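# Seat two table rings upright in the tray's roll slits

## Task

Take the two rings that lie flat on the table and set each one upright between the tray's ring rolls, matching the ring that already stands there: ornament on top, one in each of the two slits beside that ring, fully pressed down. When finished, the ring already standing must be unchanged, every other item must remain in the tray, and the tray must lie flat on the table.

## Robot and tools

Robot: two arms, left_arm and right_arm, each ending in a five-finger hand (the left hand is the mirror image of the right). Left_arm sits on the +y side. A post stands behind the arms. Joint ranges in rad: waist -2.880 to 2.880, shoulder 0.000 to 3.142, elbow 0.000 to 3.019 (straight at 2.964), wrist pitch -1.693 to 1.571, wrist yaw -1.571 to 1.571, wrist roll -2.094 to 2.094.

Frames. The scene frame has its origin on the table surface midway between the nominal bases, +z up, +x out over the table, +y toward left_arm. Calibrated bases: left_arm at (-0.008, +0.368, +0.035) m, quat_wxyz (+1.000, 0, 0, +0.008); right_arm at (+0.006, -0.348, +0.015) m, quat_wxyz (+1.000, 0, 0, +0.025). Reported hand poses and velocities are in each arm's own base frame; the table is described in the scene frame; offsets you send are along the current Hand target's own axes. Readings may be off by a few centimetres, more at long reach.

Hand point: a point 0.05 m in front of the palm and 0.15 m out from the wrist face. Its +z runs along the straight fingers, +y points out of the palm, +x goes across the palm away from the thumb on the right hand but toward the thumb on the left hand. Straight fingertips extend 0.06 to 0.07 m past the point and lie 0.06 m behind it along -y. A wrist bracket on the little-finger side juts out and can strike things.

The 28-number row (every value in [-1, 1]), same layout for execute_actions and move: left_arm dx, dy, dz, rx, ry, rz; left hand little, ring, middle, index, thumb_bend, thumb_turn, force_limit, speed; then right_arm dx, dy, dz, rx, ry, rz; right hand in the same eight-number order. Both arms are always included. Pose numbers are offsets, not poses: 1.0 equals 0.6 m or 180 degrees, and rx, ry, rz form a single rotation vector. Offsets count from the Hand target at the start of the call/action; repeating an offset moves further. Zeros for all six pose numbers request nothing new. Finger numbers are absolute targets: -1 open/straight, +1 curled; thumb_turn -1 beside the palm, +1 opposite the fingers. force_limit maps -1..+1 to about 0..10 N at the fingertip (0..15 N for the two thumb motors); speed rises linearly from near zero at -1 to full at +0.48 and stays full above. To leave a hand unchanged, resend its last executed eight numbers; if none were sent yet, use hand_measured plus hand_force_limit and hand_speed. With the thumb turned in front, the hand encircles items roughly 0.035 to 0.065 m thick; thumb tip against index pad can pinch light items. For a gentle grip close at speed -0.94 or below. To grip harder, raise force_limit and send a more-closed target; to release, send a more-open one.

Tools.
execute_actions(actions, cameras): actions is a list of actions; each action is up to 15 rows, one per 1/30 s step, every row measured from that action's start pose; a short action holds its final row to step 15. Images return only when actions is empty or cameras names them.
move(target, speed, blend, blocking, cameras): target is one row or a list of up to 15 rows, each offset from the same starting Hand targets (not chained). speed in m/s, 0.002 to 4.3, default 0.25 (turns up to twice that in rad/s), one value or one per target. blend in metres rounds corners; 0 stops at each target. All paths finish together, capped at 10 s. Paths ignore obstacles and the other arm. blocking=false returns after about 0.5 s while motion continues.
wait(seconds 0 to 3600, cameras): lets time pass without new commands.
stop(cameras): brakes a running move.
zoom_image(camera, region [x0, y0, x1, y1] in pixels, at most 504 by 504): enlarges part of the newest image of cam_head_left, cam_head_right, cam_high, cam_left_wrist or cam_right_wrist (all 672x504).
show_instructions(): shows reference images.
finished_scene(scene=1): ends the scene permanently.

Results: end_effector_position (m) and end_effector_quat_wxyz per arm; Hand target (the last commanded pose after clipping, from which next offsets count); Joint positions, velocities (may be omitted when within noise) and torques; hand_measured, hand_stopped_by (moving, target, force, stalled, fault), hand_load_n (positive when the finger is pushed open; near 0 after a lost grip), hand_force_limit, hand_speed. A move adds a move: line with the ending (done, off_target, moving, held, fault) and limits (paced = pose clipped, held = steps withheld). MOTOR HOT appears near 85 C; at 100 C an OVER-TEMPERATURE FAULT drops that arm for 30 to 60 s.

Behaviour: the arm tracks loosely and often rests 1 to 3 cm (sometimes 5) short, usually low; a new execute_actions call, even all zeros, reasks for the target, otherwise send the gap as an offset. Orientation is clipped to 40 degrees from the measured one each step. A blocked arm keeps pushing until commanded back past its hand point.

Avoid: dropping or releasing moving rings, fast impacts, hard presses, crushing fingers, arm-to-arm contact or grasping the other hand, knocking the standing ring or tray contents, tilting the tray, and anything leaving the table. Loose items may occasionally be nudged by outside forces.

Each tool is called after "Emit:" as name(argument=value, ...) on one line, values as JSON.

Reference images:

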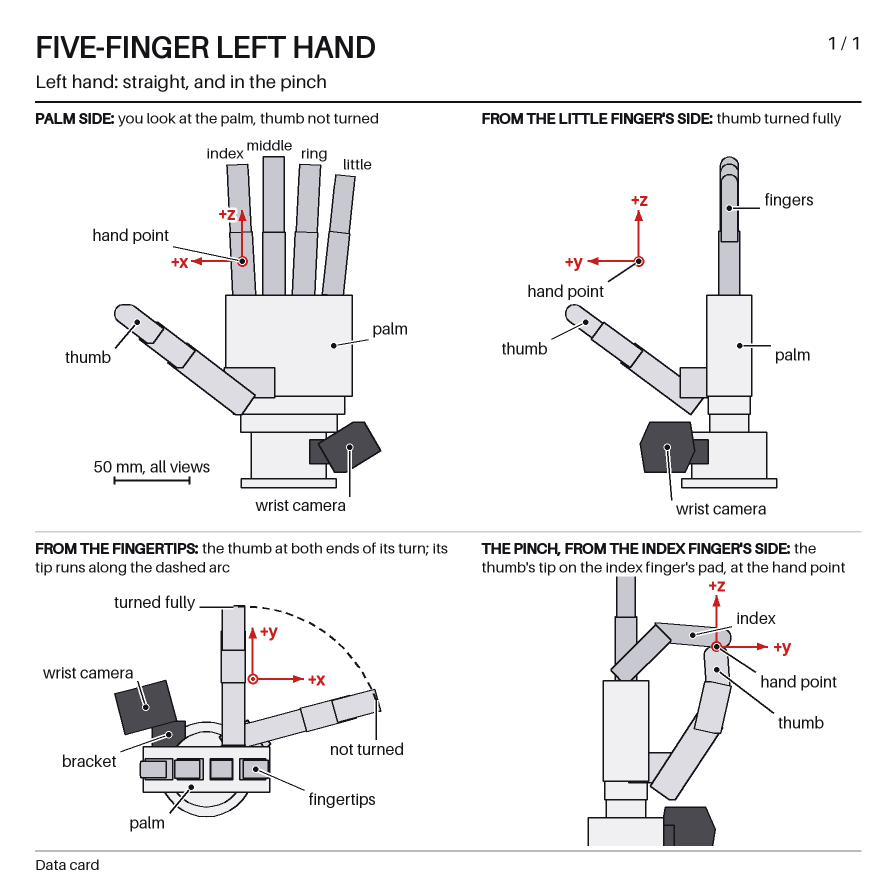

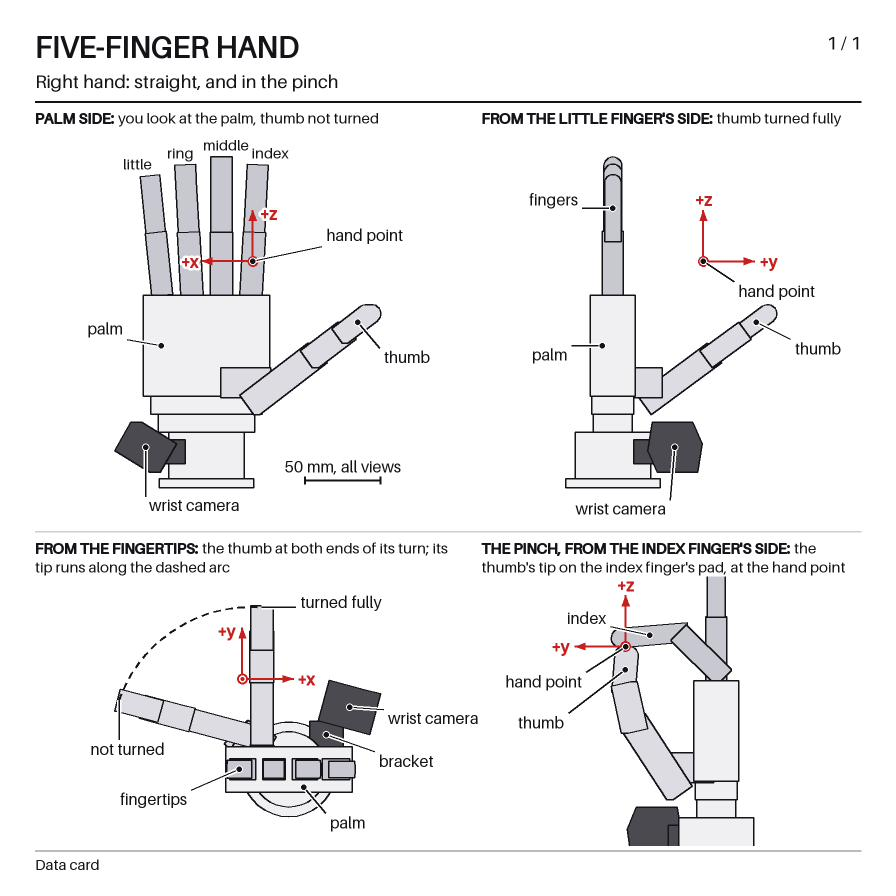

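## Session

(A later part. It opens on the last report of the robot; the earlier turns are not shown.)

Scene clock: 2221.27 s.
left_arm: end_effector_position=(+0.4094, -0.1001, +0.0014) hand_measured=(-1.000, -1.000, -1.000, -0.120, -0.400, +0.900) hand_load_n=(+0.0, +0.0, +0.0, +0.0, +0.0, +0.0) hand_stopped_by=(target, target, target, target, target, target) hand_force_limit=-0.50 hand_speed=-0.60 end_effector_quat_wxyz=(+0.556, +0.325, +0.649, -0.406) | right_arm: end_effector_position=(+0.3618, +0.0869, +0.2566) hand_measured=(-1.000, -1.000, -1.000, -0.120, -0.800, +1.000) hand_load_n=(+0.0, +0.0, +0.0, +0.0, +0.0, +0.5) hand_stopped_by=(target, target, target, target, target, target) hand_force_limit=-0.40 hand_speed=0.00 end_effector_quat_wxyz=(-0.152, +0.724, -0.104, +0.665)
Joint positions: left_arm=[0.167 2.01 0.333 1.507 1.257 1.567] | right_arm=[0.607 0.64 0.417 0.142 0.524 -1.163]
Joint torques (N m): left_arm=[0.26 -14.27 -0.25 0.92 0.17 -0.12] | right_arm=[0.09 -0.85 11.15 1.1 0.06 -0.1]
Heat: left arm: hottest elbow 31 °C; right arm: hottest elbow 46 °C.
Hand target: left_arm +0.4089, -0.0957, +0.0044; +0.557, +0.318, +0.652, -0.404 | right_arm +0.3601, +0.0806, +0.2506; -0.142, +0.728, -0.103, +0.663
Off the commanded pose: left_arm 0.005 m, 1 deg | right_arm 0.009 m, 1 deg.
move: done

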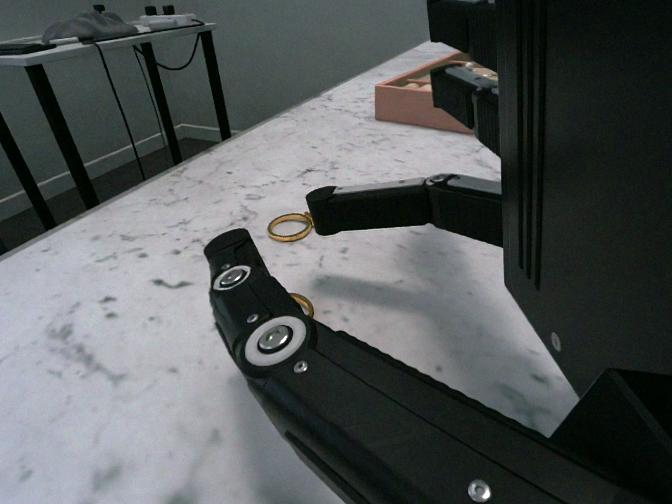

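Emit:
move(target=[[0.0063,0.0007,0.0195,0,0,0,-1,-1,-1,-0.12,-0.3,0.82,-0.5,-0.6,0,0,0,0,0,0,-1,-1,-1,-0.12,-0.8,1,-0.4,0],[0.0448,0.0173,0.0052,0,0,0,-1,-1,-1,-0.12,-0.3,0.82,-0.5,-0.6,0,0,0,0,0,0,-1,-1,-1,-0.12,-0.8,1,-0.4,0]], speed=[0.06,0.05], cameras=["cam_left_wrist"])

Emit:
zoom_image(camera="cam_left_wrist", region=[230, 190, 370, 330])

Scene clock: 2225.50 s.
left_arm: end_effector_position=(+0.4122, -0.0996, -0.0205) hand_measured=(-1.000, -1.000, -1.000, -0.120, -0.300, +0.820) hand_load_n=(+0.0, +0.0, +0.0, +0.0, +0.0, +0.0) hand_stopped_by=(target, target, target, target, target, target) hand_force_limit=-0.50 hand_speed=-0.60 end_effector_quat_wxyz=(+0.550, +0.320, +0.653, -0.410) | right_arm: end_effector_position=(+0.3618, +0.0869, +0.2566) hand_measured=(-1.000, -1.000, -1.000, -0.120, -0.800, +1.000) hand_load_n=(+0.0, +0.0, +0.0, +0.0, +0.0, +0.0) hand_stopped_by=(target, target, target, target, target, target) hand_force_limit=-0.40 hand_speed=0.00 end_effector_quat_wxyz=(-0.152, +0.724, -0.104, +0.665)
Joint positions: left_arm=[0.167 2.1 0.362 1.547 1.257 1.569] | right_arm=[0.607 0.64 0.417 0.142 0.524 -1.163]
Joint torques (N m): left_arm=[-0.38 -11.58 0.75 1.68 0.27 0.11] | right_arm=[-0.09 -0.67 11.17 1.17 0 -0.12]
Heat: left arm: hottest elbow 31 °C; right arm: hottest elbow 46 °C.
Hand target: left_arm +0.4147, -0.0946, -0.0239; +0.557, +0.318, +0.652, -0.404 | right_arm +0.3601, +0.0806, +0.2506; -0.142, +0.728, -0.103, +0.663
Off the commanded pose: left_arm 0.007 m, 1 deg | right_arm 0.009 m, 1 deg.
joint sent to its limit (left arm) — joint 4 (wrist pitch), upper limit. The joint targets still meet the commanded pose.
move: done

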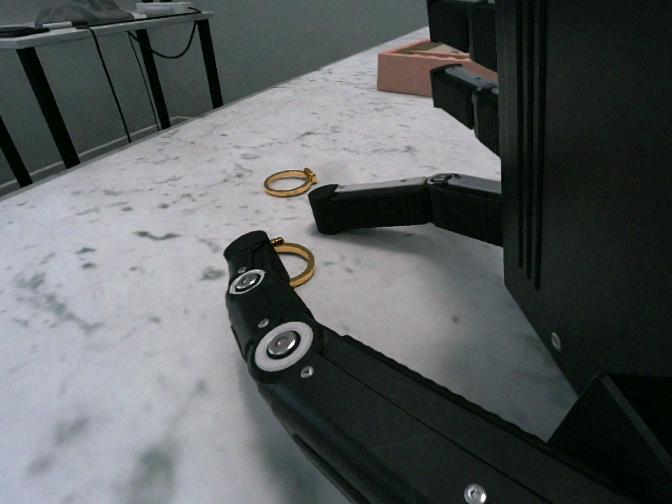

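Scaled by 3.600.

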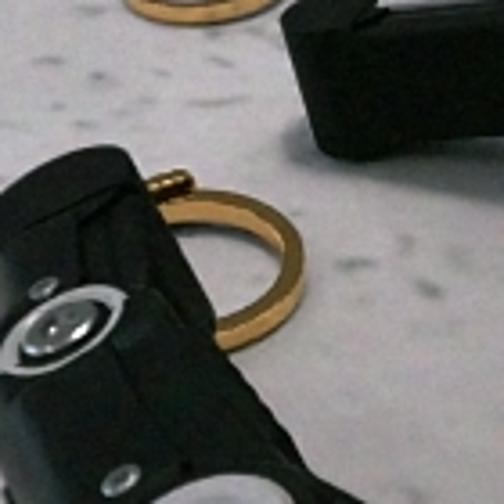

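Emit:
move(target=[[-0.0295,-0.0052,-0.0016,0,0,0,-1,-1,-1,-0.12,-0.3,0.82,-0.5,-0.6,0,0,0,0,0,0,-1,-1,-1,-0.12,-0.8,1,-0.4,0],[-0.0292,-0.01,0.0118,0,0,0,-1,-1,-1,-0.12,-0.3,0.82,-0.5,-0.6,0,0,0,0,0,0,-1,-1,-1,-0.12,-0.8,1,-0.4,0],[0.006,0.0055,-0.0022,0,0,0,-1,-1,-1,-0.12,-0.3,0.82,-0.5,-0.6,0,0,0,0,0,0,-1,-1,-1,-0.12,-0.8,1,-0.4,0],[0.006,0.0055,-0.0022,0,0,0,-1,-1,-1,-0.12,-0.3,0.67,-0.5,-0.7,0,0,0,0,0,0,-1,-1,-1,-0.12,-0.8,1,-0.4,0],[0.006,0.0055,-0.0022,0,0,0,-1,-1,-1,-0.04,-0.25,0.65,-0.5,-0.8,0,0,0,0,0,0,-1,-1,-1,-0.12,-0.8,1,-0.4,0]], speed=[0.06,0.06,0.06,0.05,0.05], cameras=["cam_left_wrist"])

Emit:
zoom_image(camera="cam_left_wrist", region=[230, 190, 370, 330])

Scene clock: 2231.90 s.
left_arm: end_effector_position=(+0.4152, -0.0967, -0.0213) hand_measured=(-1.000, -1.000, -1.000, -0.040, -0.250, +0.650) hand_load_n=(+0.0, +0.0, +0.0, +0.0, +0.0, -0.5) hand_stopped_by=(target, target, target, target, target, target) hand_force_limit=-0.50 hand_speed=-0.80 end_effector_quat_wxyz=(+0.555, +0.326, +0.649, -0.405) | right_arm: end_effector_position=(+0.3618, +0.0869, +0.2566) hand_measured=(-1.000, -1.000, -1.000, -0.120, -0.800, +1.000) hand_load_n=(+0.0, +0.0, +0.0, +0.0, +0.0, +0.0) hand_stopped_by=(target, target, target, target, target, target) hand_force_limit=-0.40 hand_speed=0.00 end_effector_quat_wxyz=(-0.152, +0.724, -0.104, +0.665)
Joint positions: left_arm=[0.175 2.112 0.372 1.554 1.266 1.583] | right_arm=[0.607 0.64 0.417 0.142 0.524 -1.163]
Joint torques (N m): left_arm=[-0.03 -10.75 0.4 1.42 0.15 -0.05] | right_arm=[-0.03 -1.14 11.18 1.32 0.04 -0.13]
Heat: left arm: hottest elbow 31 °C; right arm: hottest elbow 46 °C.
Hand target: left_arm +0.4163, -0.0919, -0.0279; +0.557, +0.318, +0.652, -0.404 | right_arm +0.3601, +0.0806, +0.2506; -0.142, +0.728, -0.103, +0.663
Off the commanded pose: left_arm 0.008 m, 1 deg | right_arm 0.009 m, 1 deg.
joint sent to its limit (left arm) — joint 4 (wrist pitch), upper limit. The joint targets still meet the commanded pose.
move: done

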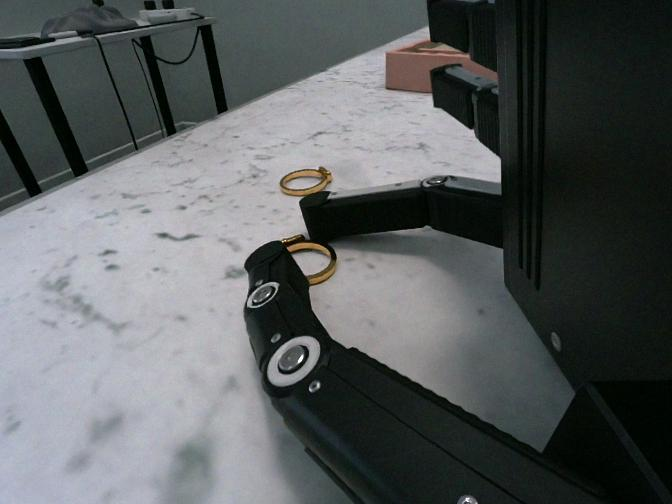

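Scaled by 3.600.

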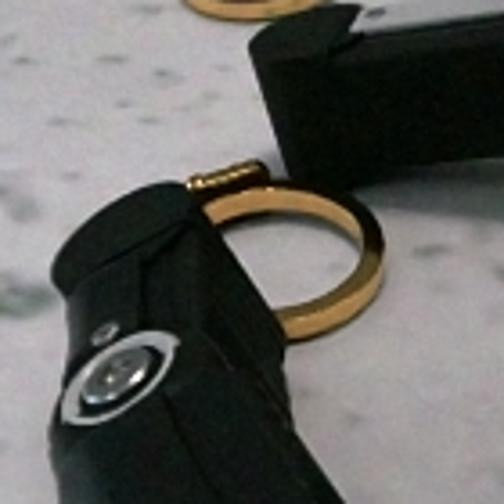

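Emit:
move(target=[[0,0,0,0,0,0,-1,-1,-1,-0.12,-0.35,0.82,-0.5,-0.6,0,0,0,0,0,0,-1,-1,-1,-0.12,-0.8,1,-0.4,0],[-0.0328,-0.0058,-0.0017,0,0,0,-1,-1,-1,-0.12,-0.35,0.82,-0.5,-0.6,0,0,0,0,0,0,-1,-1,-1,-0.12,-0.8,1,-0.4,0],[-0.0323,-0.0105,0.0033,0,0,0,-1,-1,-1,0.25,-0.5,0.82,-0.5,-0.6,0,0,0,0,0,0,-1,-1,-1,-0.12,-0.8,1,-0.4,0],[-0.0148,0.0001,-0.0087,0,0,0,-1,-1,-1,0.25,-0.5,0.82,-0.5,-0.6,0,0,0,0,0,0,-1,-1,-1,-0.12,-0.8,1,-0.4,0]], speed=[0.06,0.06,0.06,0.05], cameras=["cam_left_wrist"])

Emit:
zoom_image(camera="cam_left_wrist", region=[230, 190, 370, 330])

Scene clock: 2239.23 s.
left_arm: end_effector_position=(+0.4135, -0.0914, -0.0170) hand_measured=(-1.000, -1.000, -1.000, +0.250, -0.500, +0.820) hand_load_n=(+0.0, +0.0, +0.0, +0.0, +0.0, +0.0) hand_stopped_by=(target, target, target, target, target, target) hand_force_limit=-0.50 hand_speed=-0.60 end_effector_quat_wxyz=(+0.552, +0.318, +0.653, -0.410) | right_arm: end_effector_position=(+0.3618, +0.0869, +0.2566) hand_measured=(-1.000, -1.000, -1.000, -0.120, -0.800, +1.000) hand_load_n=(+0.0, +0.0, +0.0, +0.0, +0.0, +0.0) hand_stopped_by=(target, target, target, target, target, target) hand_force_limit=-0.40 hand_speed=0.00 end_effector_quat_wxyz=(-0.152, +0.724, -0.104, +0.665)
Joint positions: left_arm=[0.193 2.085 0.364 1.53 1.279 1.568] | right_arm=[0.607 0.64 0.417 0.142 0.524 -1.163]
Joint torques (N m): left_arm=[-0.09 -11.81 0.59 1.72 0.3 0.07] | right_arm=[-0.56 -0.44 11.3 1.05 0.01 -0.1]
Heat: left arm: hottest elbow 31 °C; right arm: hottest elbow 46 °C.
Hand target: left_arm +0.4153, -0.0870, -0.0191; +0.557, +0.318, +0.652, -0.404 | right_arm +0.3601, +0.0806, +0.2506; -0.142, +0.728, -0.103, +0.663
Off the commanded pose: left_arm 0.005 m, 1 deg | right_arm 0.009 m, 1 deg.
move: done

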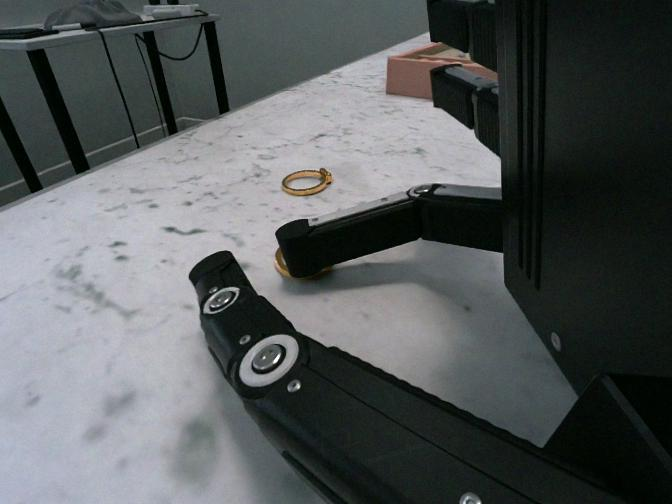

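Scaled by 3.600.

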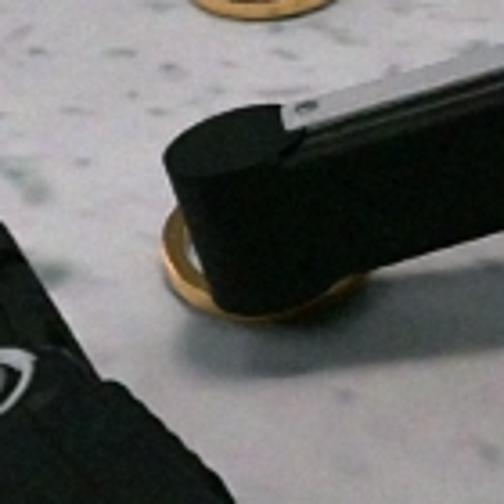

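Emit:
move(target=[[-0.005,0.0016,-0.001,0,0,0,-1,-1,-1,0.08,-0.5,0.82,-0.5,-0.6,0,0,0,0,0,0,-1,-1,-1,-0.12,-0.8,1,-0.4,0],[0.0128,0.0048,-0.001,0,0,0,-1,-1,-1,0.08,-0.5,0.82,-0.5,-0.6,0,0,0,0,0,0,-1,-1,-1,-0.12,-0.8,1,-0.4,0]], speed=[0.06,0.04], cameras=["cam_left_wrist"])

Emit:
zoom_image(camera="cam_left_wrist", region=[230, 190, 370, 330])

Scene clock: 2244.30 s.
left_arm: end_effector_position=(+0.4154, -0.0899, -0.0212) hand_measured=(-1.000, -1.000, -1.000, +0.080, -0.500, +0.820) hand_load_n=(+0.0, +0.0, +0.0, +0.0, +0.0, +0.5) hand_stopped_by=(target, target, target, target, target, target) hand_force_limit=-0.50 hand_speed=-0.60 end_effector_quat_wxyz=(+0.555, +0.323, +0.650, -0.407) | right_arm: end_effector_position=(+0.3618, +0.0869, +0.2566) hand_measured=(-1.000, -1.000, -1.000, -0.120, -0.800, +1.000) hand_load_n=(+0.5, +0.0, +0.0, +0.0, +0.0, +0.5) hand_stopped_by=(target, target, target, target, target, target) hand_force_limit=-0.40 hand_speed=0.00 end_effector_quat_wxyz=(-0.152, +0.724, -0.104, +0.665)
Joint positions: left_arm=[0.198 2.112 0.375 1.55 1.287 1.579] | right_arm=[0.607 0.64 0.417 0.142 0.524 -1.163]
Joint torques (N m): left_arm=[-0.03 -11.63 0.31 1.81 0.21 0.06] | right_arm=[0.56 -0.85 11.23 1.24 0.03 -0.11]
Heat: left arm: hottest elbow 31 °C; right arm: hottest elbow 46 °C.
Hand target: left_arm +0.4162, -0.0854, -0.0270; +0.557, +0.318, +0.652, -0.404 | right_arm +0.3601, +0.0806, +0.2506; -0.142, +0.728, -0.103, +0.663
Off the commanded pose: left_arm 0.007 m, 1 deg | right_arm 0.009 m, 1 deg.
joint sent to its limit (left arm) — joint 4 (wrist pitch), upper limit. The joint targets still meet the commanded pose.
move: done

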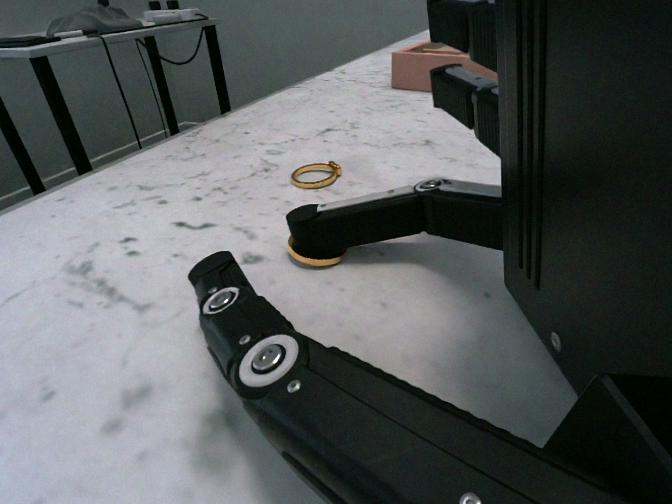

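Scaled by 3.600.

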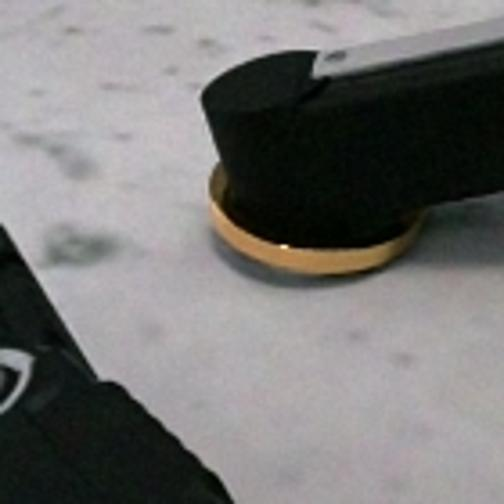

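Emit:
move(target=[[0,0,0,-0.2622,-0.0462,-0.0139,-1,-1,-1,0.08,-0.5,0.82,-0.5,-0.6,0,0,0,0,0,0,-1,-1,-1,-0.12,-0.8,1,-0.4,0]], speed=[0.05], cameras=["cam_left_wrist"])

Emit:
zoom_image(camera="cam_left_wrist", region=[230, 190, 370, 330])

Scene clock: 2255.00 s.
left_arm: end_effector_position=(+0.4174, -0.0806, -0.0194) hand_measured=(-1.000, -1.000, -1.000, +0.080, -0.500, +0.820) hand_load_n=(+0.0, +0.0, +0.0, +0.5, +0.0, +0.0) hand_stopped_by=(target, target, target, target, target, target) hand_force_limit=-0.50 hand_speed=-0.60 end_effector_quat_wxyz=(+0.626, +0.017, +0.770, -0.125) | right_arm: end_effector_position=(+0.3618, +0.0869, +0.2566) hand_measured=(-1.000, -1.000, -1.000, -0.120, -0.800, +1.000) hand_load_n=(+0.0, +0.0, +0.0, +0.0, +0.0, +0.0) hand_stopped_by=(target, target, target, target, target, target) hand_force_limit=-0.40 hand_speed=0.00 end_effector_quat_wxyz=(-0.152, +0.724, -0.104, +0.665)
Joint positions: left_arm=[-0.388 2 0.248 1.563 -0.166 1.364] | right_arm=[0.607 0.64 0.417 0.142 0.524 -1.163]
Joint torques (N m): left_arm=[-2.32 -10.05 0.94 1.5 -0.02 -0.07] | right_arm=[-0.38 -1.03 11.19 1.17 0.02 -0.1]
Heat: left arm: hottest elbow 31 °C; right arm: hottest elbow 46 °C.
Hand target: left_arm +0.4163, -0.0855, -0.0270; +0.673, +0.026, +0.725, -0.143 | right_arm +0.3601, +0.0806, +0.2506; -0.142, +0.728, -0.103, +0.663
Off the commanded pose: left_arm 0.009 m, 8 deg | right_arm 0.009 m, 1 deg.
joint read past its limit (left arm) — joint 4 (wrist pitch), upper limit.
joint sent to its limit (left arm) — joint 4 (wrist pitch), upper limit. The joint targets are off in orientation, not in position.
move: off_target (left_arm)

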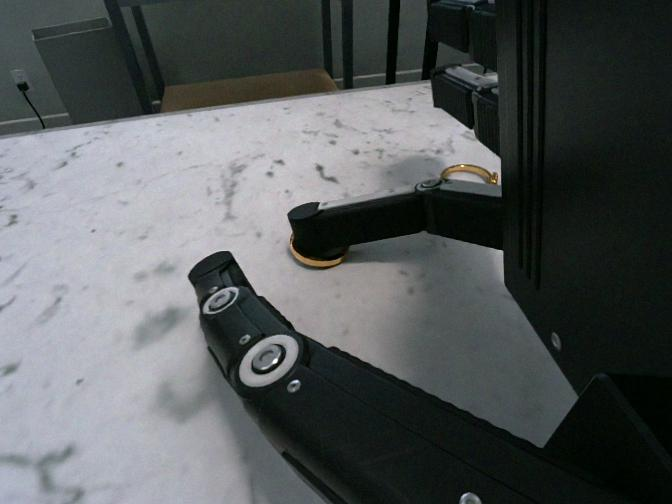

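Scaled by 3.600.

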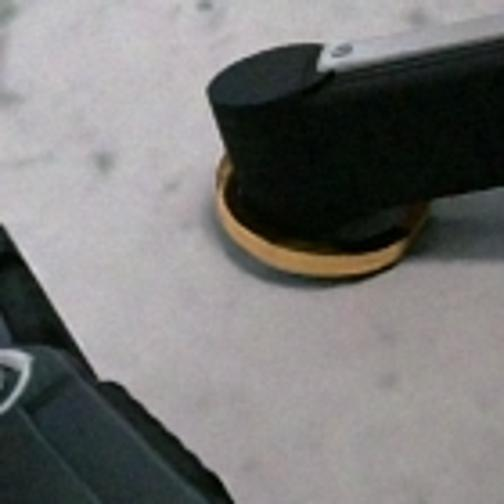

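Emit:
move(target=[[-0.0492,-0.0086,-0.0026,0,0,0,-1,-1,-1,0.08,-0.5,0.82,-0.5,-0.6,0,0,0,0,0,0,-1,-1,-1,-0.12,-0.8,1,-0.4,0],[-0.0555,-0.0253,0.0142,0.2622,0.046,0.014,-1,-1,-1,-0.12,-0.3,0.82,-0.5,-0.6,0,0,0,0,0,0,-1,-1,-1,-0.12,-0.8,1,-0.4,0],[-0.0227,0.0003,0.0117,0.2622,0.046,0.014,-1,-1,-1,-0.12,-0.3,0.82,-0.5,-0.6,0,0,0,0,0,0,-1,-1,-1,-0.12,-0.8,1,-0.4,0]], speed=[0.08,0.2,0.06], cameras=["cam_left_wrist"])

Emit:
zoom_image(camera="cam_left_wrist", region=[230, 190, 370, 330])

Scene clock: 2265.20 s.
left_arm: end_effector_position=(+0.4200, -0.0898, -0.0130) hand_measured=(-1.000, -1.000, -1.000, -0.120, -0.300, +0.820) hand_load_n=(+0.0, +0.0, +0.0, +0.0, +0.0, +0.0) hand_stopped_by=(target, target, target, target, target, target) hand_force_limit=-0.50 hand_speed=-0.60 end_effector_quat_wxyz=(+0.550, +0.316, +0.655, -0.411) | right_arm: end_effector_position=(+0.3618, +0.0869, +0.2566) hand_measured=(-1.000, -1.000, -1.000, -0.120, -0.800, +1.000) hand_load_n=(+0.0, +0.0, +0.0, +0.0, +0.0, +0.0) hand_stopped_by=(target, target, target, target, target, target) hand_force_limit=-0.40 hand_speed=0.00 end_effector_quat_wxyz=(-0.152, +0.724, -0.104, +0.665)
Joint positions: left_arm=[0.195 2.053 0.376 1.476 1.281 1.57] | right_arm=[0.607 0.64 0.417 0.142 0.524 -1.163]
Joint torques (N m): left_arm=[-0.32 -11.63 1.35 1.94 0.33 0.07] | right_arm=[-0.21 -0.97 11.18 1.09 0.03 -0.1]
Heat: left arm: hottest elbow 31 °C; right arm: hottest elbow 46 °C.
Hand target: left_arm +0.4243, -0.0849, -0.0140; +0.557, +0.318, +0.652, -0.404 | right_arm +0.3601, +0.0806, +0.2506; -0.142, +0.728, -0.103, +0.663
Off the commanded pose: left_arm 0.007 m, 1 deg | right_arm 0.009 m, 1 deg.
move: done

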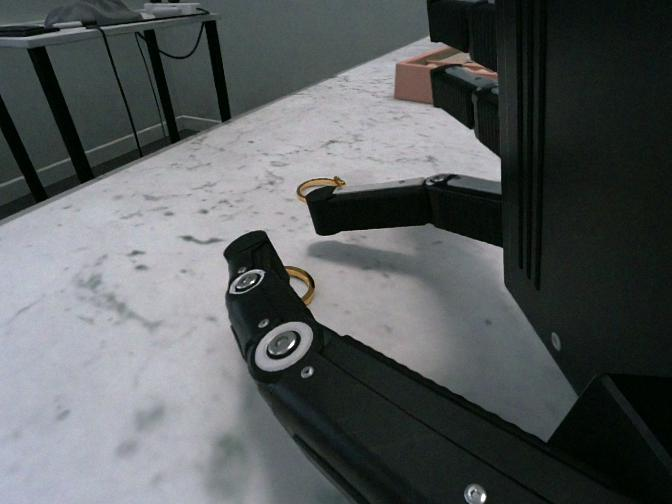

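Scaled by 3.600.

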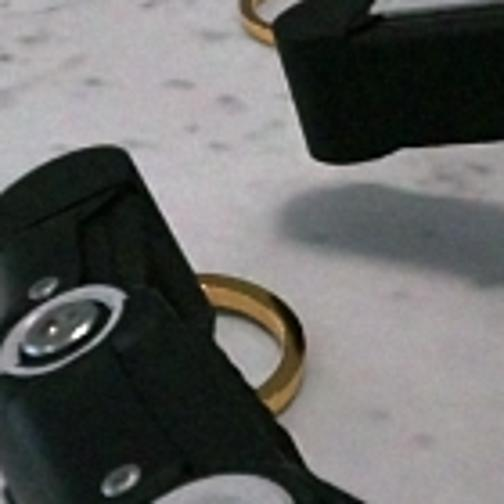

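Emit:
move(target=[[-0.0218,-0.0145,0.0103,0,0,0,-1,-1,-1,-0.12,-0.3,0.82,-0.5,-0.6,0,0,0,0,0,0,-1,-1,-1,-0.12,-0.8,1,-0.4,0],[0.0233,0.004,-0.0053,0,0,0,-1,-1,-1,-0.12,-0.3,0.82,-0.5,-0.6,0,0,0,0,0,0,-1,-1,-1,-0.12,-0.8,1,-0.4,0],[0.0233,0.004,-0.0053,0,0,0,-1,-1,-1,-0.12,-0.3,0.67,-0.5,-0.7,0,0,0,0,0,0,-1,-1,-1,-0.12,-0.8,1,-0.4,0]], speed=[0.06,0.06,0.05], cameras=["cam_left_wrist"])

Emit:
zoom_image(camera="cam_left_wrist", region=[230, 190, 370, 330])

Scene clock: 2274.83 s.
left_arm: end_effector_position=(+0.4206, -0.0871, -0.0202) hand_measured=(-1.000, -1.000, -1.000, -0.120, -0.300, +0.670) hand_load_n=(+0.0, +0.0, +0.0, +0.0, -2.0, -2.5) hand_stopped_by=(target, target, target, target, target, target) hand_force_limit=-0.50 hand_speed=-0.70 end_effector_quat_wxyz=(+0.558, +0.327, +0.646, -0.405) | right_arm: end_effector_position=(+0.3618, +0.0869, +0.2566) hand_measured=(-1.000, -1.000, -1.000, -0.120, -0.800, +1.000) hand_load_n=(+0.0, +0.0, +0.0, +0.0, +0.0, +0.0) hand_stopped_by=(target, target, target, target, target, target) hand_force_limit=-0.40 hand_speed=0.00 end_effector_quat_wxyz=(-0.152, +0.724, -0.104, +0.665)
Joint positions: left_arm=[0.206 2.109 0.389 1.535 1.298 1.59] | right_arm=[0.607 0.64 0.417 0.142 0.524 -1.163]
Joint torques (N m): left_arm=[-0.32 -11.16 0.85 1.57 0.11 -0.04] | right_arm=[-0.26 -0.56 11.1 1.1 0.05 -0.08]
Heat: left arm: hottest elbow 31 °C; right arm: hottest elbow 46 °C.
Hand target: left_arm +0.4225, -0.0814, -0.0279; +0.557, +0.318, +0.652, -0.404 | right_arm +0.3601, +0.0806, +0.2506; -0.142, +0.728, -0.103, +0.663
Off the commanded pose: left_arm 0.010 m, 1 deg | right_arm 0.009 m, 1 deg.
move: done

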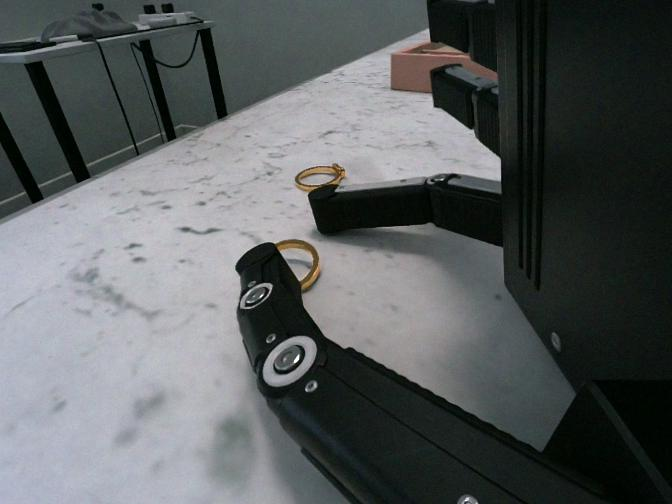

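Scaled by 3.600.

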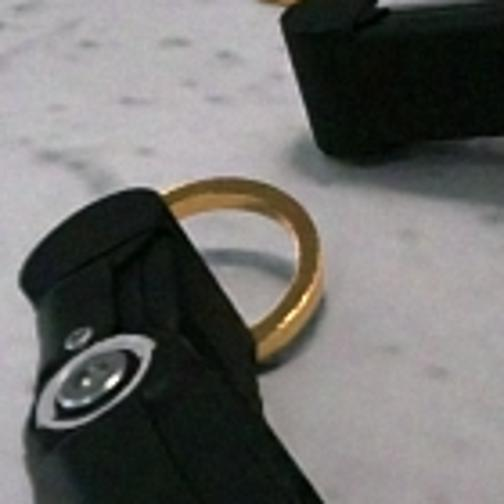

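Emit:
move(target=[[0,0,0,0,0,0,-1,-1,-1,-0.12,-0.3,0.85,-0.5,-0.6,0,0,0,0,0,0,-1,-1,-1,-0.12,-0.8,1,-0.4,0],[-0.041,-0.0072,-0.0022,0,0,0,-1,-1,-1,-0.12,-0.9,0.85,-0.5,-0.2,0,0,0,0,0,0,-1,-1,-1,-0.12,-0.8,1,-0.4,0]], speed=[0.06,0.06], cameras=["cam_left_wrist"])

Emit:
zoom_image(camera="cam_left_wrist", region=[230, 220, 370, 360])

Scene clock: 2280.07 s.
left_arm: end_effector_position=(+0.4226, -0.0861, -0.0068) hand_measured=(-1.000, -1.000, -1.000, -0.120, -0.900, +0.850) hand_load_n=(+0.0, +0.0, +0.0, +0.0, +0.0, +0.0) hand_stopped_by=(target, target, target, target, target, target) hand_force_limit=-0.50 hand_speed=-0.20 end_effector_quat_wxyz=(+0.554, +0.322, +0.650, -0.408) | right_arm: end_effector_position=(+0.3618, +0.0869, +0.2566) hand_measured=(-1.000, -1.000, -1.000, -0.120, -0.800, +1.000) hand_load_n=(+0.0, +0.0, +0.0, +0.0, +0.0, +0.0) hand_stopped_by=(target, target, target, target, target, target) hand_force_limit=-0.40 hand_speed=0.00 end_effector_quat_wxyz=(-0.152, +0.724, -0.104, +0.665)
Joint positions: left_arm=[0.207 2.034 0.38 1.461 1.297 1.582] | right_arm=[0.607 0.64 0.417 0.142 0.524 -1.163]
Joint torques (N m): left_arm=[0.21 -15.15 -0.06 0.83 0.16 0] | right_arm=[0.15 -1.03 11.19 1.1 -0.01 -0.11]
Heat: left arm: hottest elbow 31 °C; right arm: hottest elbow 46 °C.
Hand target: left_arm +0.4224, -0.0813, -0.0030; +0.557, +0.318, +0.652, -0.404 | right_arm +0.3601, +0.0806, +0.2506; -0.142, +0.728, -0.103, +0.663
Off the commanded pose: left_arm 0.006 m, 1 deg | right_arm 0.009 m, 1 deg.
move: done

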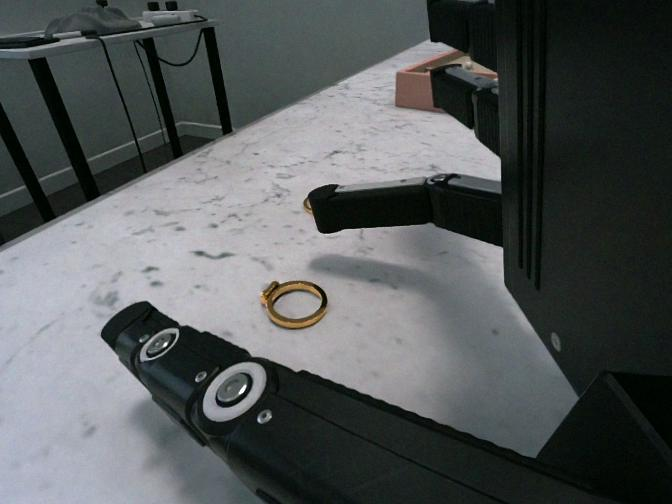

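Scaled by 3.600.

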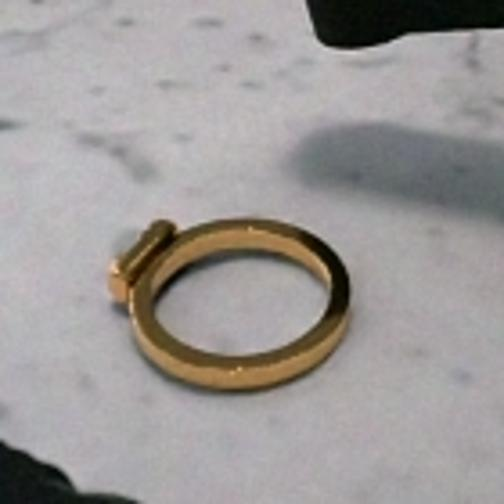

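Emit:
move(target=[[0.0311,0.0055,0.0017,0,0,0,-1,-1,-1,-0.12,-0.9,0.85,-0.5,-0.2,0,0,0,0,0,0,-1,-1,-1,-0.12,-0.8,1,-0.4,0]], speed=[0.05], cameras=["cam_left_wrist"])

Emit:
zoom_image(camera="cam_left_wrist", region=[230, 190, 370, 330])

Scene clock: 2285.23 s.
left_arm: end_effector_position=(+0.4188, -0.0868, -0.0198) hand_measured=(-1.000, -1.000, -1.000, -0.120, -0.900, +0.850) hand_load_n=(+0.0, +0.0, +0.0, +0.0, +0.0, +0.0) hand_stopped_by=(target, target, target, target, target, target) hand_force_limit=-0.50 hand_speed=-0.20 end_effector_quat_wxyz=(+0.552, +0.320, +0.652, -0.410) | right_arm: end_effector_position=(+0.3618, +0.0869, +0.2566) hand_measured=(-1.000, -1.000, -1.000, -0.120, -0.800, +1.000) hand_load_n=(+0.0, +0.0, +0.0, +0.0, +0.0, +0.0) hand_stopped_by=(target, target, target, target, target, target) hand_force_limit=-0.40 hand_speed=0.00 end_effector_quat_wxyz=(-0.152, +0.724, -0.104, +0.665)
Joint positions: left_arm=[0.207 2.088 0.383 1.498 1.297 1.588] | right_arm=[0.607 0.64 0.417 0.142 0.524 -1.163]
Joint torques (N m): left_arm=[-0.09 -11.58 1.11 1.74 0.15 0] | right_arm=[-0.03 -1.08 11.19 1.09 0.03 -0.12]
Heat: left arm: hottest elbow 31 °C; right arm: hottest elbow 46 °C.
Hand target: left_arm +0.4224, -0.0814, -0.0220; +0.557, +0.318, +0.652, -0.404 | right_arm +0.3601, +0.0806, +0.2506; -0.142, +0.728, -0.103, +0.663
Off the commanded pose: left_arm 0.007 m, 1 deg | right_arm 0.009 m, 1 deg.
move: done

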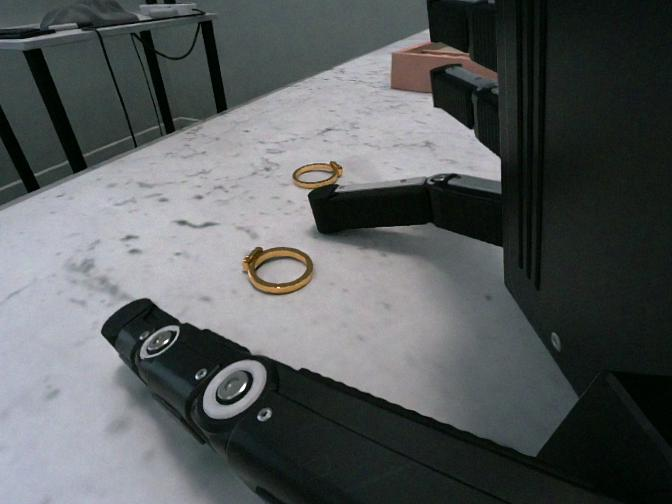

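Scaled by 3.600.

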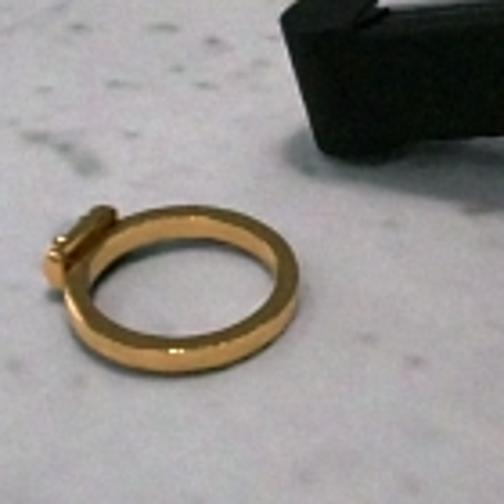

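Emit:
move(target=[[0,0,0,0,0,0,-1,-1,-1,-0.12,-0.55,0.85,-0.5,-0.5,0,0,0,0,0,0,-1,-1,-1,-0.12,-0.8,1,-0.4,0],[0,0,0,0,0,0,-1,-1,-1,-0.12,-0.55,0.69,-0.5,-0.7,0,0,0,0,0,0,-1,-1,-1,-0.12,-0.8,1,-0.4,0]], cameras=["cam_left_wrist"])

Emit:
zoom_image(camera="cam_left_wrist", region=[210, 190, 370, 350])

Scene clock: 2293.07 s.
left_arm: end_effector_position=(+0.4209, -0.0861, -0.0177) hand_measured=(-1.000, -1.000, -1.000, -0.120, -0.550, +0.690) hand_load_n=(+0.0, +0.0, +0.0, +0.0, -1.0, -2.0) hand_stopped_by=(target, target, target, target, target, target) hand_force_limit=-0.50 hand_speed=-0.70 end_effector_quat_wxyz=(+0.556, +0.324, +0.649, -0.406) | right_arm: end_effector_position=(+0.3618, +0.0869, +0.2566) hand_measured=(-1.000, -1.000, -1.000, -0.120, -0.800, +1.000) hand_load_n=(+0.0, +0.0, +0.0, +0.0, +0.0, +0.0) hand_stopped_by=(target, target, target, target, target, target) hand_force_limit=-0.40 hand_speed=0.00 end_effector_quat_wxyz=(-0.152, +0.724, -0.104, +0.665)
Joint positions: left_arm=[0.208 2.089 0.386 1.51 1.297 1.591] | right_arm=[0.607 0.64 0.417 0.142 0.524 -1.163]
Joint torques (N m): left_arm=[-0.32 -12.4 0.54 1.55 0.18 -0.07] | right_arm=[0.03 -1.08 11.14 1.16 0.02 -0.14]
Heat: left arm: hottest elbow 31 °C; right arm: hottest elbow 46 °C.
Hand target: left_arm +0.4225, -0.0814, -0.0220; +0.557, +0.319, +0.652, -0.404 | right_arm +0.3601, +0.0806, +0.2506; -0.142, +0.728, -0.103, +0.663
Off the commanded pose: left_arm 0.007 m, 1 deg | right_arm 0.009 m, 1 deg.
move: done

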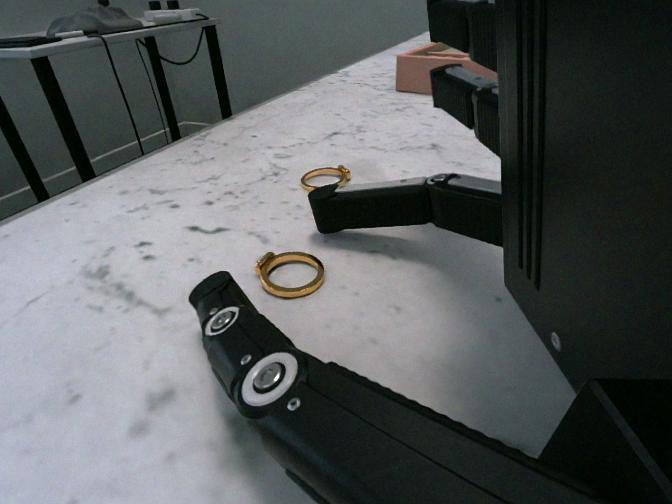

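Scaled by 3.150.

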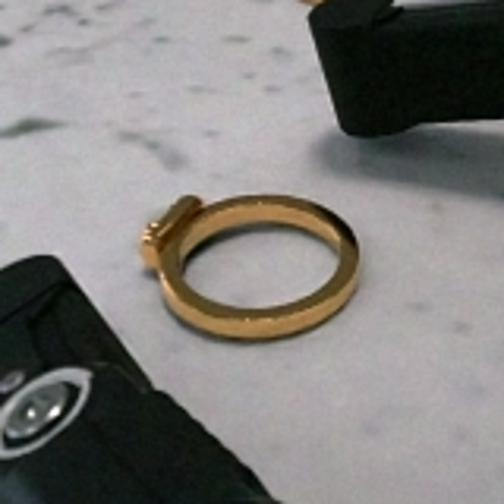

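Emit:
move(target=[[0,0,0,0,0,0,-1,-1,-1,-0.12,-0.4,0.7,-0.5,-0.8,0,0,0,0,0,0,-1,-1,-1,-0.12,-0.8,1,-0.4,0],[0,0,0,0,0,0,-1,-1,-1,-0.12,-0.25,0.66,-0.5,-0.8,0,0,0,0,0,0,-1,-1,-1,-0.12,-0.8,1,-0.4,0],[0.0098,0.0017,0.0005,0,0,0,-1,-1,-1,-0.1,-0.25,0.66,-0.5,-0.8,0,0,0,0,0,0,-1,-1,-1,-0.12,-0.8,1,-0.4,0]], speed=0.03, cameras=["cam_left_wrist"])

Emit:
zoom_image(camera="cam_left_wrist", region=[230, 190, 370, 330])

Scene clock: 2299.93 s.
left_arm: end_effector_position=(+0.4208, -0.0862, -0.0209) hand_measured=(-1.000, -1.000, -1.000, -0.100, -0.250, +0.660) hand_load_n=(+0.0, +0.0, +0.0, +0.0, +0.0, +0.0) hand_stopped_by=(target, target, target, target, target, target) hand_force_limit=-0.50 hand_speed=-0.80 end_effector_quat_wxyz=(+0.558, +0.326, +0.647, -0.405) | right_arm: end_effector_position=(+0.3618, +0.0869, +0.2566) hand_measured=(-1.000, -1.000, -1.000, -0.120, -0.800, +1.000) hand_load_n=(+0.0, +0.0, +0.0, +0.0, +0.0, +0.5) hand_stopped_by=(target, target, target, target, target, target) hand_force_limit=-0.40 hand_speed=0.00 end_effector_quat_wxyz=(-0.152, +0.724, -0.104, +0.665)
Joint positions: left_arm=[0.208 2.11 0.39 1.531 1.297 1.591] | right_arm=[0.607 0.64 0.417 0.142 0.524 -1.163]
Joint torques (N m): left_arm=[0.03 -11.05 0.87 1.54 0.13 -0.01] | right_arm=[0.03 -1.03 11.3 1.11 0 -0.11]
Heat: left arm: hottest elbow 31 °C; right arm: hottest elbow 46 °C.
Hand target: left_arm +0.4225, -0.0814, -0.0278; +0.557, +0.319, +0.652, -0.404 | right_arm +0.3601, +0.0806, +0.2506; -0.142, +0.728, -0.103, +0.663
Off the commanded pose: left_arm 0.009 m, 1 deg | right_arm 0.009 m, 1 deg.
move: done

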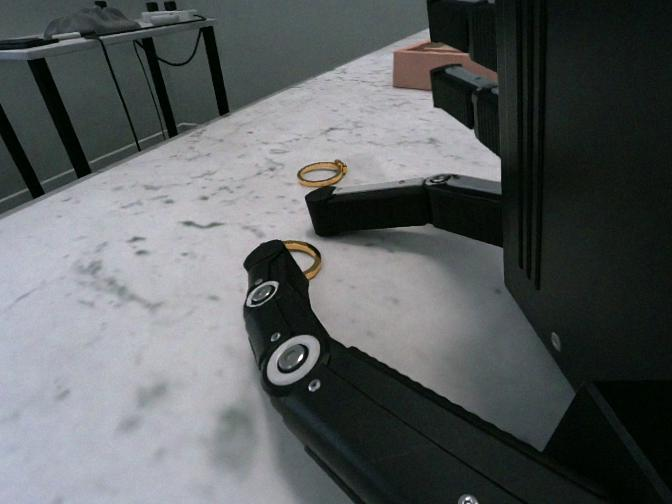

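Scaled by 3.600.

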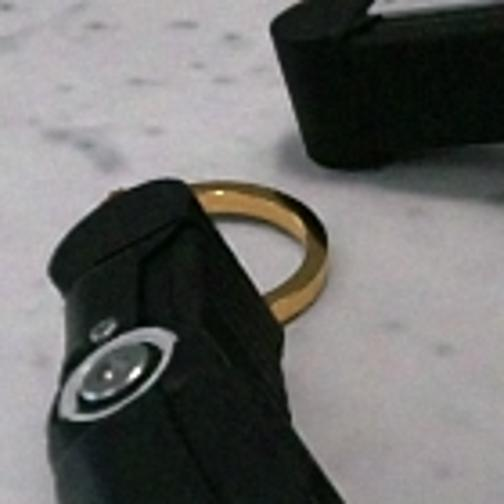

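Emit:
move(target=[[0,0,0,0,0,0,-1,-1,-1,0.05,-0.25,0.66,-0.6,-0.94,0,0,0,0,0,0,-1,-1,-1,-0.12,-0.8,1,-0.4,0]], cameras=["cam_left_wrist"])

Emit:
zoom_image(camera="cam_left_wrist", region=[230, 190, 370, 330])

Scene clock: 2302.53 s.
left_arm: end_effector_position=(+0.4207, -0.0862, -0.0211) hand_measured=(-1.000, -1.000, -1.000, +0.046, -0.250, +0.660) hand_load_n=(+0.0, +0.0, +0.0, +3.0, +1.0, -1.5) hand_stopped_by=(target, target, target, force, target, target) hand_force_limit=-0.60 hand_speed=-0.94 end_effector_quat_wxyz=(+0.557, +0.326, +0.647, -0.405) | right_arm: end_effector_position=(+0.3618, +0.0869, +0.2566) hand_measured=(-1.000, -1.000, -1.000, -0.120, -0.800, +1.000) hand_load_n=(+0.0, +0.0, +0.0, +0.0, +0.0, +0.0) hand_stopped_by=(target, target, target, target, target, target) hand_force_limit=-0.40 hand_speed=0.00 end_effector_quat_wxyz=(-0.152, +0.724, -0.104, +0.665)
Joint positions: left_arm=[0.208 2.11 0.39 1.532 1.298 1.591] | right_arm=[0.607 0.64 0.417 0.142 0.524 -1.163]
Joint torques (N m): left_arm=[0.26 -11.34 0.98 1.58 0.13 -0.07] | right_arm=[-0.26 -1.32 11.19 0.92 0.03 -0.08]
Heat: left arm: hottest elbow 31 °C; right arm: hottest elbow 46 °C.
Hand target: left_arm +0.4225, -0.0815, -0.0279; +0.557, +0.319, +0.652, -0.404 | right_arm +0.3601, +0.0806, +0.2506; -0.142, +0.728, -0.103, +0.663
Off the commanded pose: left_arm 0.008 m, 1 deg | right_arm 0.009 m, 1 deg.
move: done

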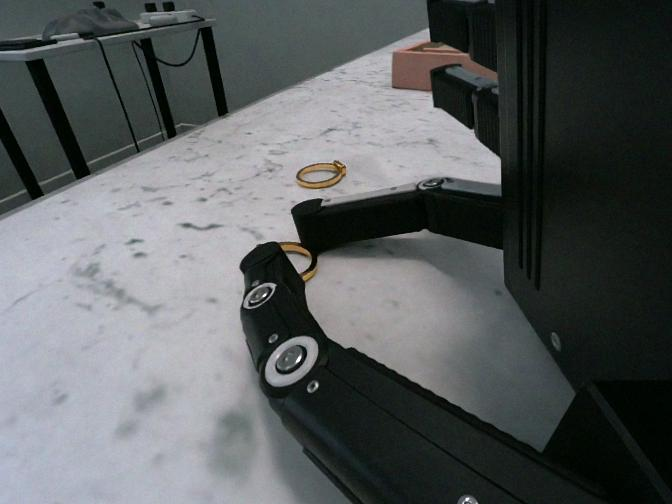

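Scaled by 3.600.

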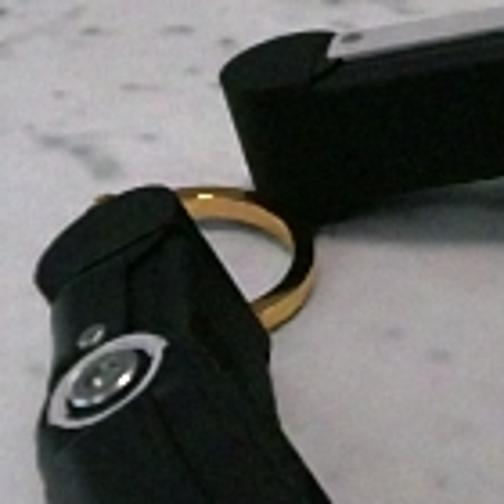

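Emit:
move(target=[[0,0,0,0,0,0,-1,-1,-1,0.13,-0.25,0.66,-0.45,-0.94,0,0,0,0,0,0,-1,-1,-1,-0.12,-0.8,1,-0.4,0]])

Emit:
move(target=[[0,0,0,0,0,0,-1,-1,-1,0.145,-0.25,0.66,-0.3,-0.94,0,0,0,0,0,0,-1,-1,-1,-0.12,-0.8,1,-0.4,0],[-0.04,-0.0071,-0.0021,0,0,0,-1,-1,-1,0.145,-0.25,0.66,-0.3,-0.94,0,0,0,0,0,0,-1,-1,-1,-0.12,-0.8,1,-0.4,0]], speed=[0.03,0.03], cameras=["cam_left_wrist"])

Emit:
zoom_image(camera="cam_left_wrist", region=[230, 190, 370, 330])

Scene clock: 2306.23 s.
left_arm: end_effector_position=(+0.4207, -0.0862, -0.0211) hand_measured=(-1.000, -1.000, -1.000, +0.046, -0.250, +0.660) hand_load_n=(+0.0, +0.0, +0.0, +3.0, +1.0, -1.5) hand_stopped_by=(target, target, target, force, target, target) hand_force_limit=-0.45 hand_speed=-0.94 end_effector_quat_wxyz=(+0.557, +0.326, +0.647, -0.405) | right_arm: end_effector_position=(+0.3618, +0.0869, +0.2566) hand_measured=(-1.000, -1.000, -1.000, -0.120, -0.800, +1.000) hand_load_n=(+0.0, +0.0, +0.0, +0.0, +0.0, +0.0) hand_stopped_by=(target, target, target, target, target, target) hand_force_limit=-0.40 hand_speed=0.00 end_effector_quat_wxyz=(-0.152, +0.724, -0.104, +0.665)
Joint positions: left_arm=[0.208 2.11 0.39 1.532 1.298 1.591] | right_arm=[0.607 0.64 0.417 0.142 0.524 -1.163]
Joint torques (N m): left_arm=[-0.09 -10.99 0.72 1.58 0.19 -0.04] | right_arm=[-0.15 -1.03 11.17 0.99 -0.01 -0.1]
Heat: left arm: hottest elbow 31 °C; right arm: hottest elbow 46 °C.
Hand target: left_arm +0.4225, -0.0815, -0.0279; +0.557, +0.319, +0.652, -0.404 | right_arm +0.3601, +0.0806, +0.2506; -0.142, +0.728, -0.103, +0.663
Off the commanded pose: left_arm 0.008 m, 1 deg | right_arm 0.009 m, 1 deg.
move: done

Scene clock: 2308.23 s.
left_arm: end_effector_position=(+0.4227, -0.0858, -0.0073) hand_measured=(-1.000, -1.000, -1.000, +0.050, -0.250, +0.660) hand_load_n=(+0.0, +0.0, +0.5, +3.5, +2.5, +0.0) hand_stopped_by=(target, target, target, force, target, target) hand_force_limit=-0.30 hand_speed=-0.94 end_effector_quat_wxyz=(+0.556, +0.323, +0.649, -0.407) | right_arm: end_effector_position=(+0.3618, +0.0869, +0.2566) hand_measured=(-1.000, -1.000, -1.000, -0.120, -0.800, +1.000) hand_load_n=(+0.0, +0.0, +0.0, +0.0, +0.0, +0.0) hand_stopped_by=(target, target, target, target, target, target) hand_force_limit=-0.40 hand_speed=0.00 end_effector_quat_wxyz=(-0.152, +0.724, -0.104, +0.665)
Joint positions: left_arm=[0.208 2.038 0.381 1.466 1.297 1.585] | right_arm=[0.607 0.64 0.417 0.142 0.524 -1.163]
Joint torques (N m): left_arm=[0.03 -14.62 0.09 0.8 0.17 -0.06] | right_arm=[-0.62 -0.73 11.17 1.16 0.04 -0.11]
Heat: left arm: hottest elbow 31 °C; right arm: hottest elbow 46 °C.
Hand target: left_arm +0.4223, -0.0815, -0.0036; +0.557, +0.318, +0.652, -0.404 | right_arm +0.3601, +0.0806, +0.2506; -0.142, +0.728, -0.103, +0.663
Off the commanded pose: left_arm 0.006 m, 1 deg | right_arm 0.009 m, 1 deg.
move: done

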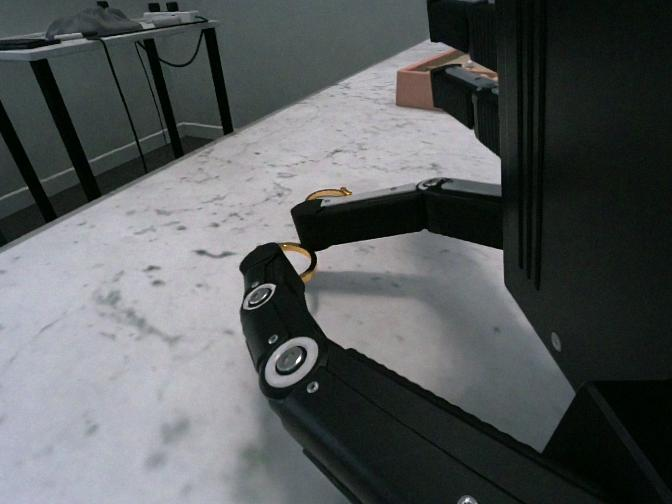

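Scaled by 3.600.

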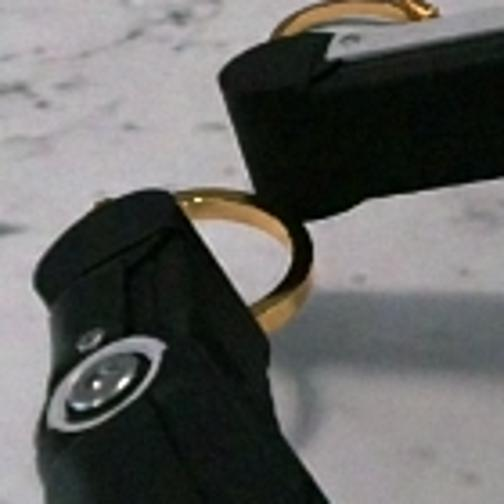

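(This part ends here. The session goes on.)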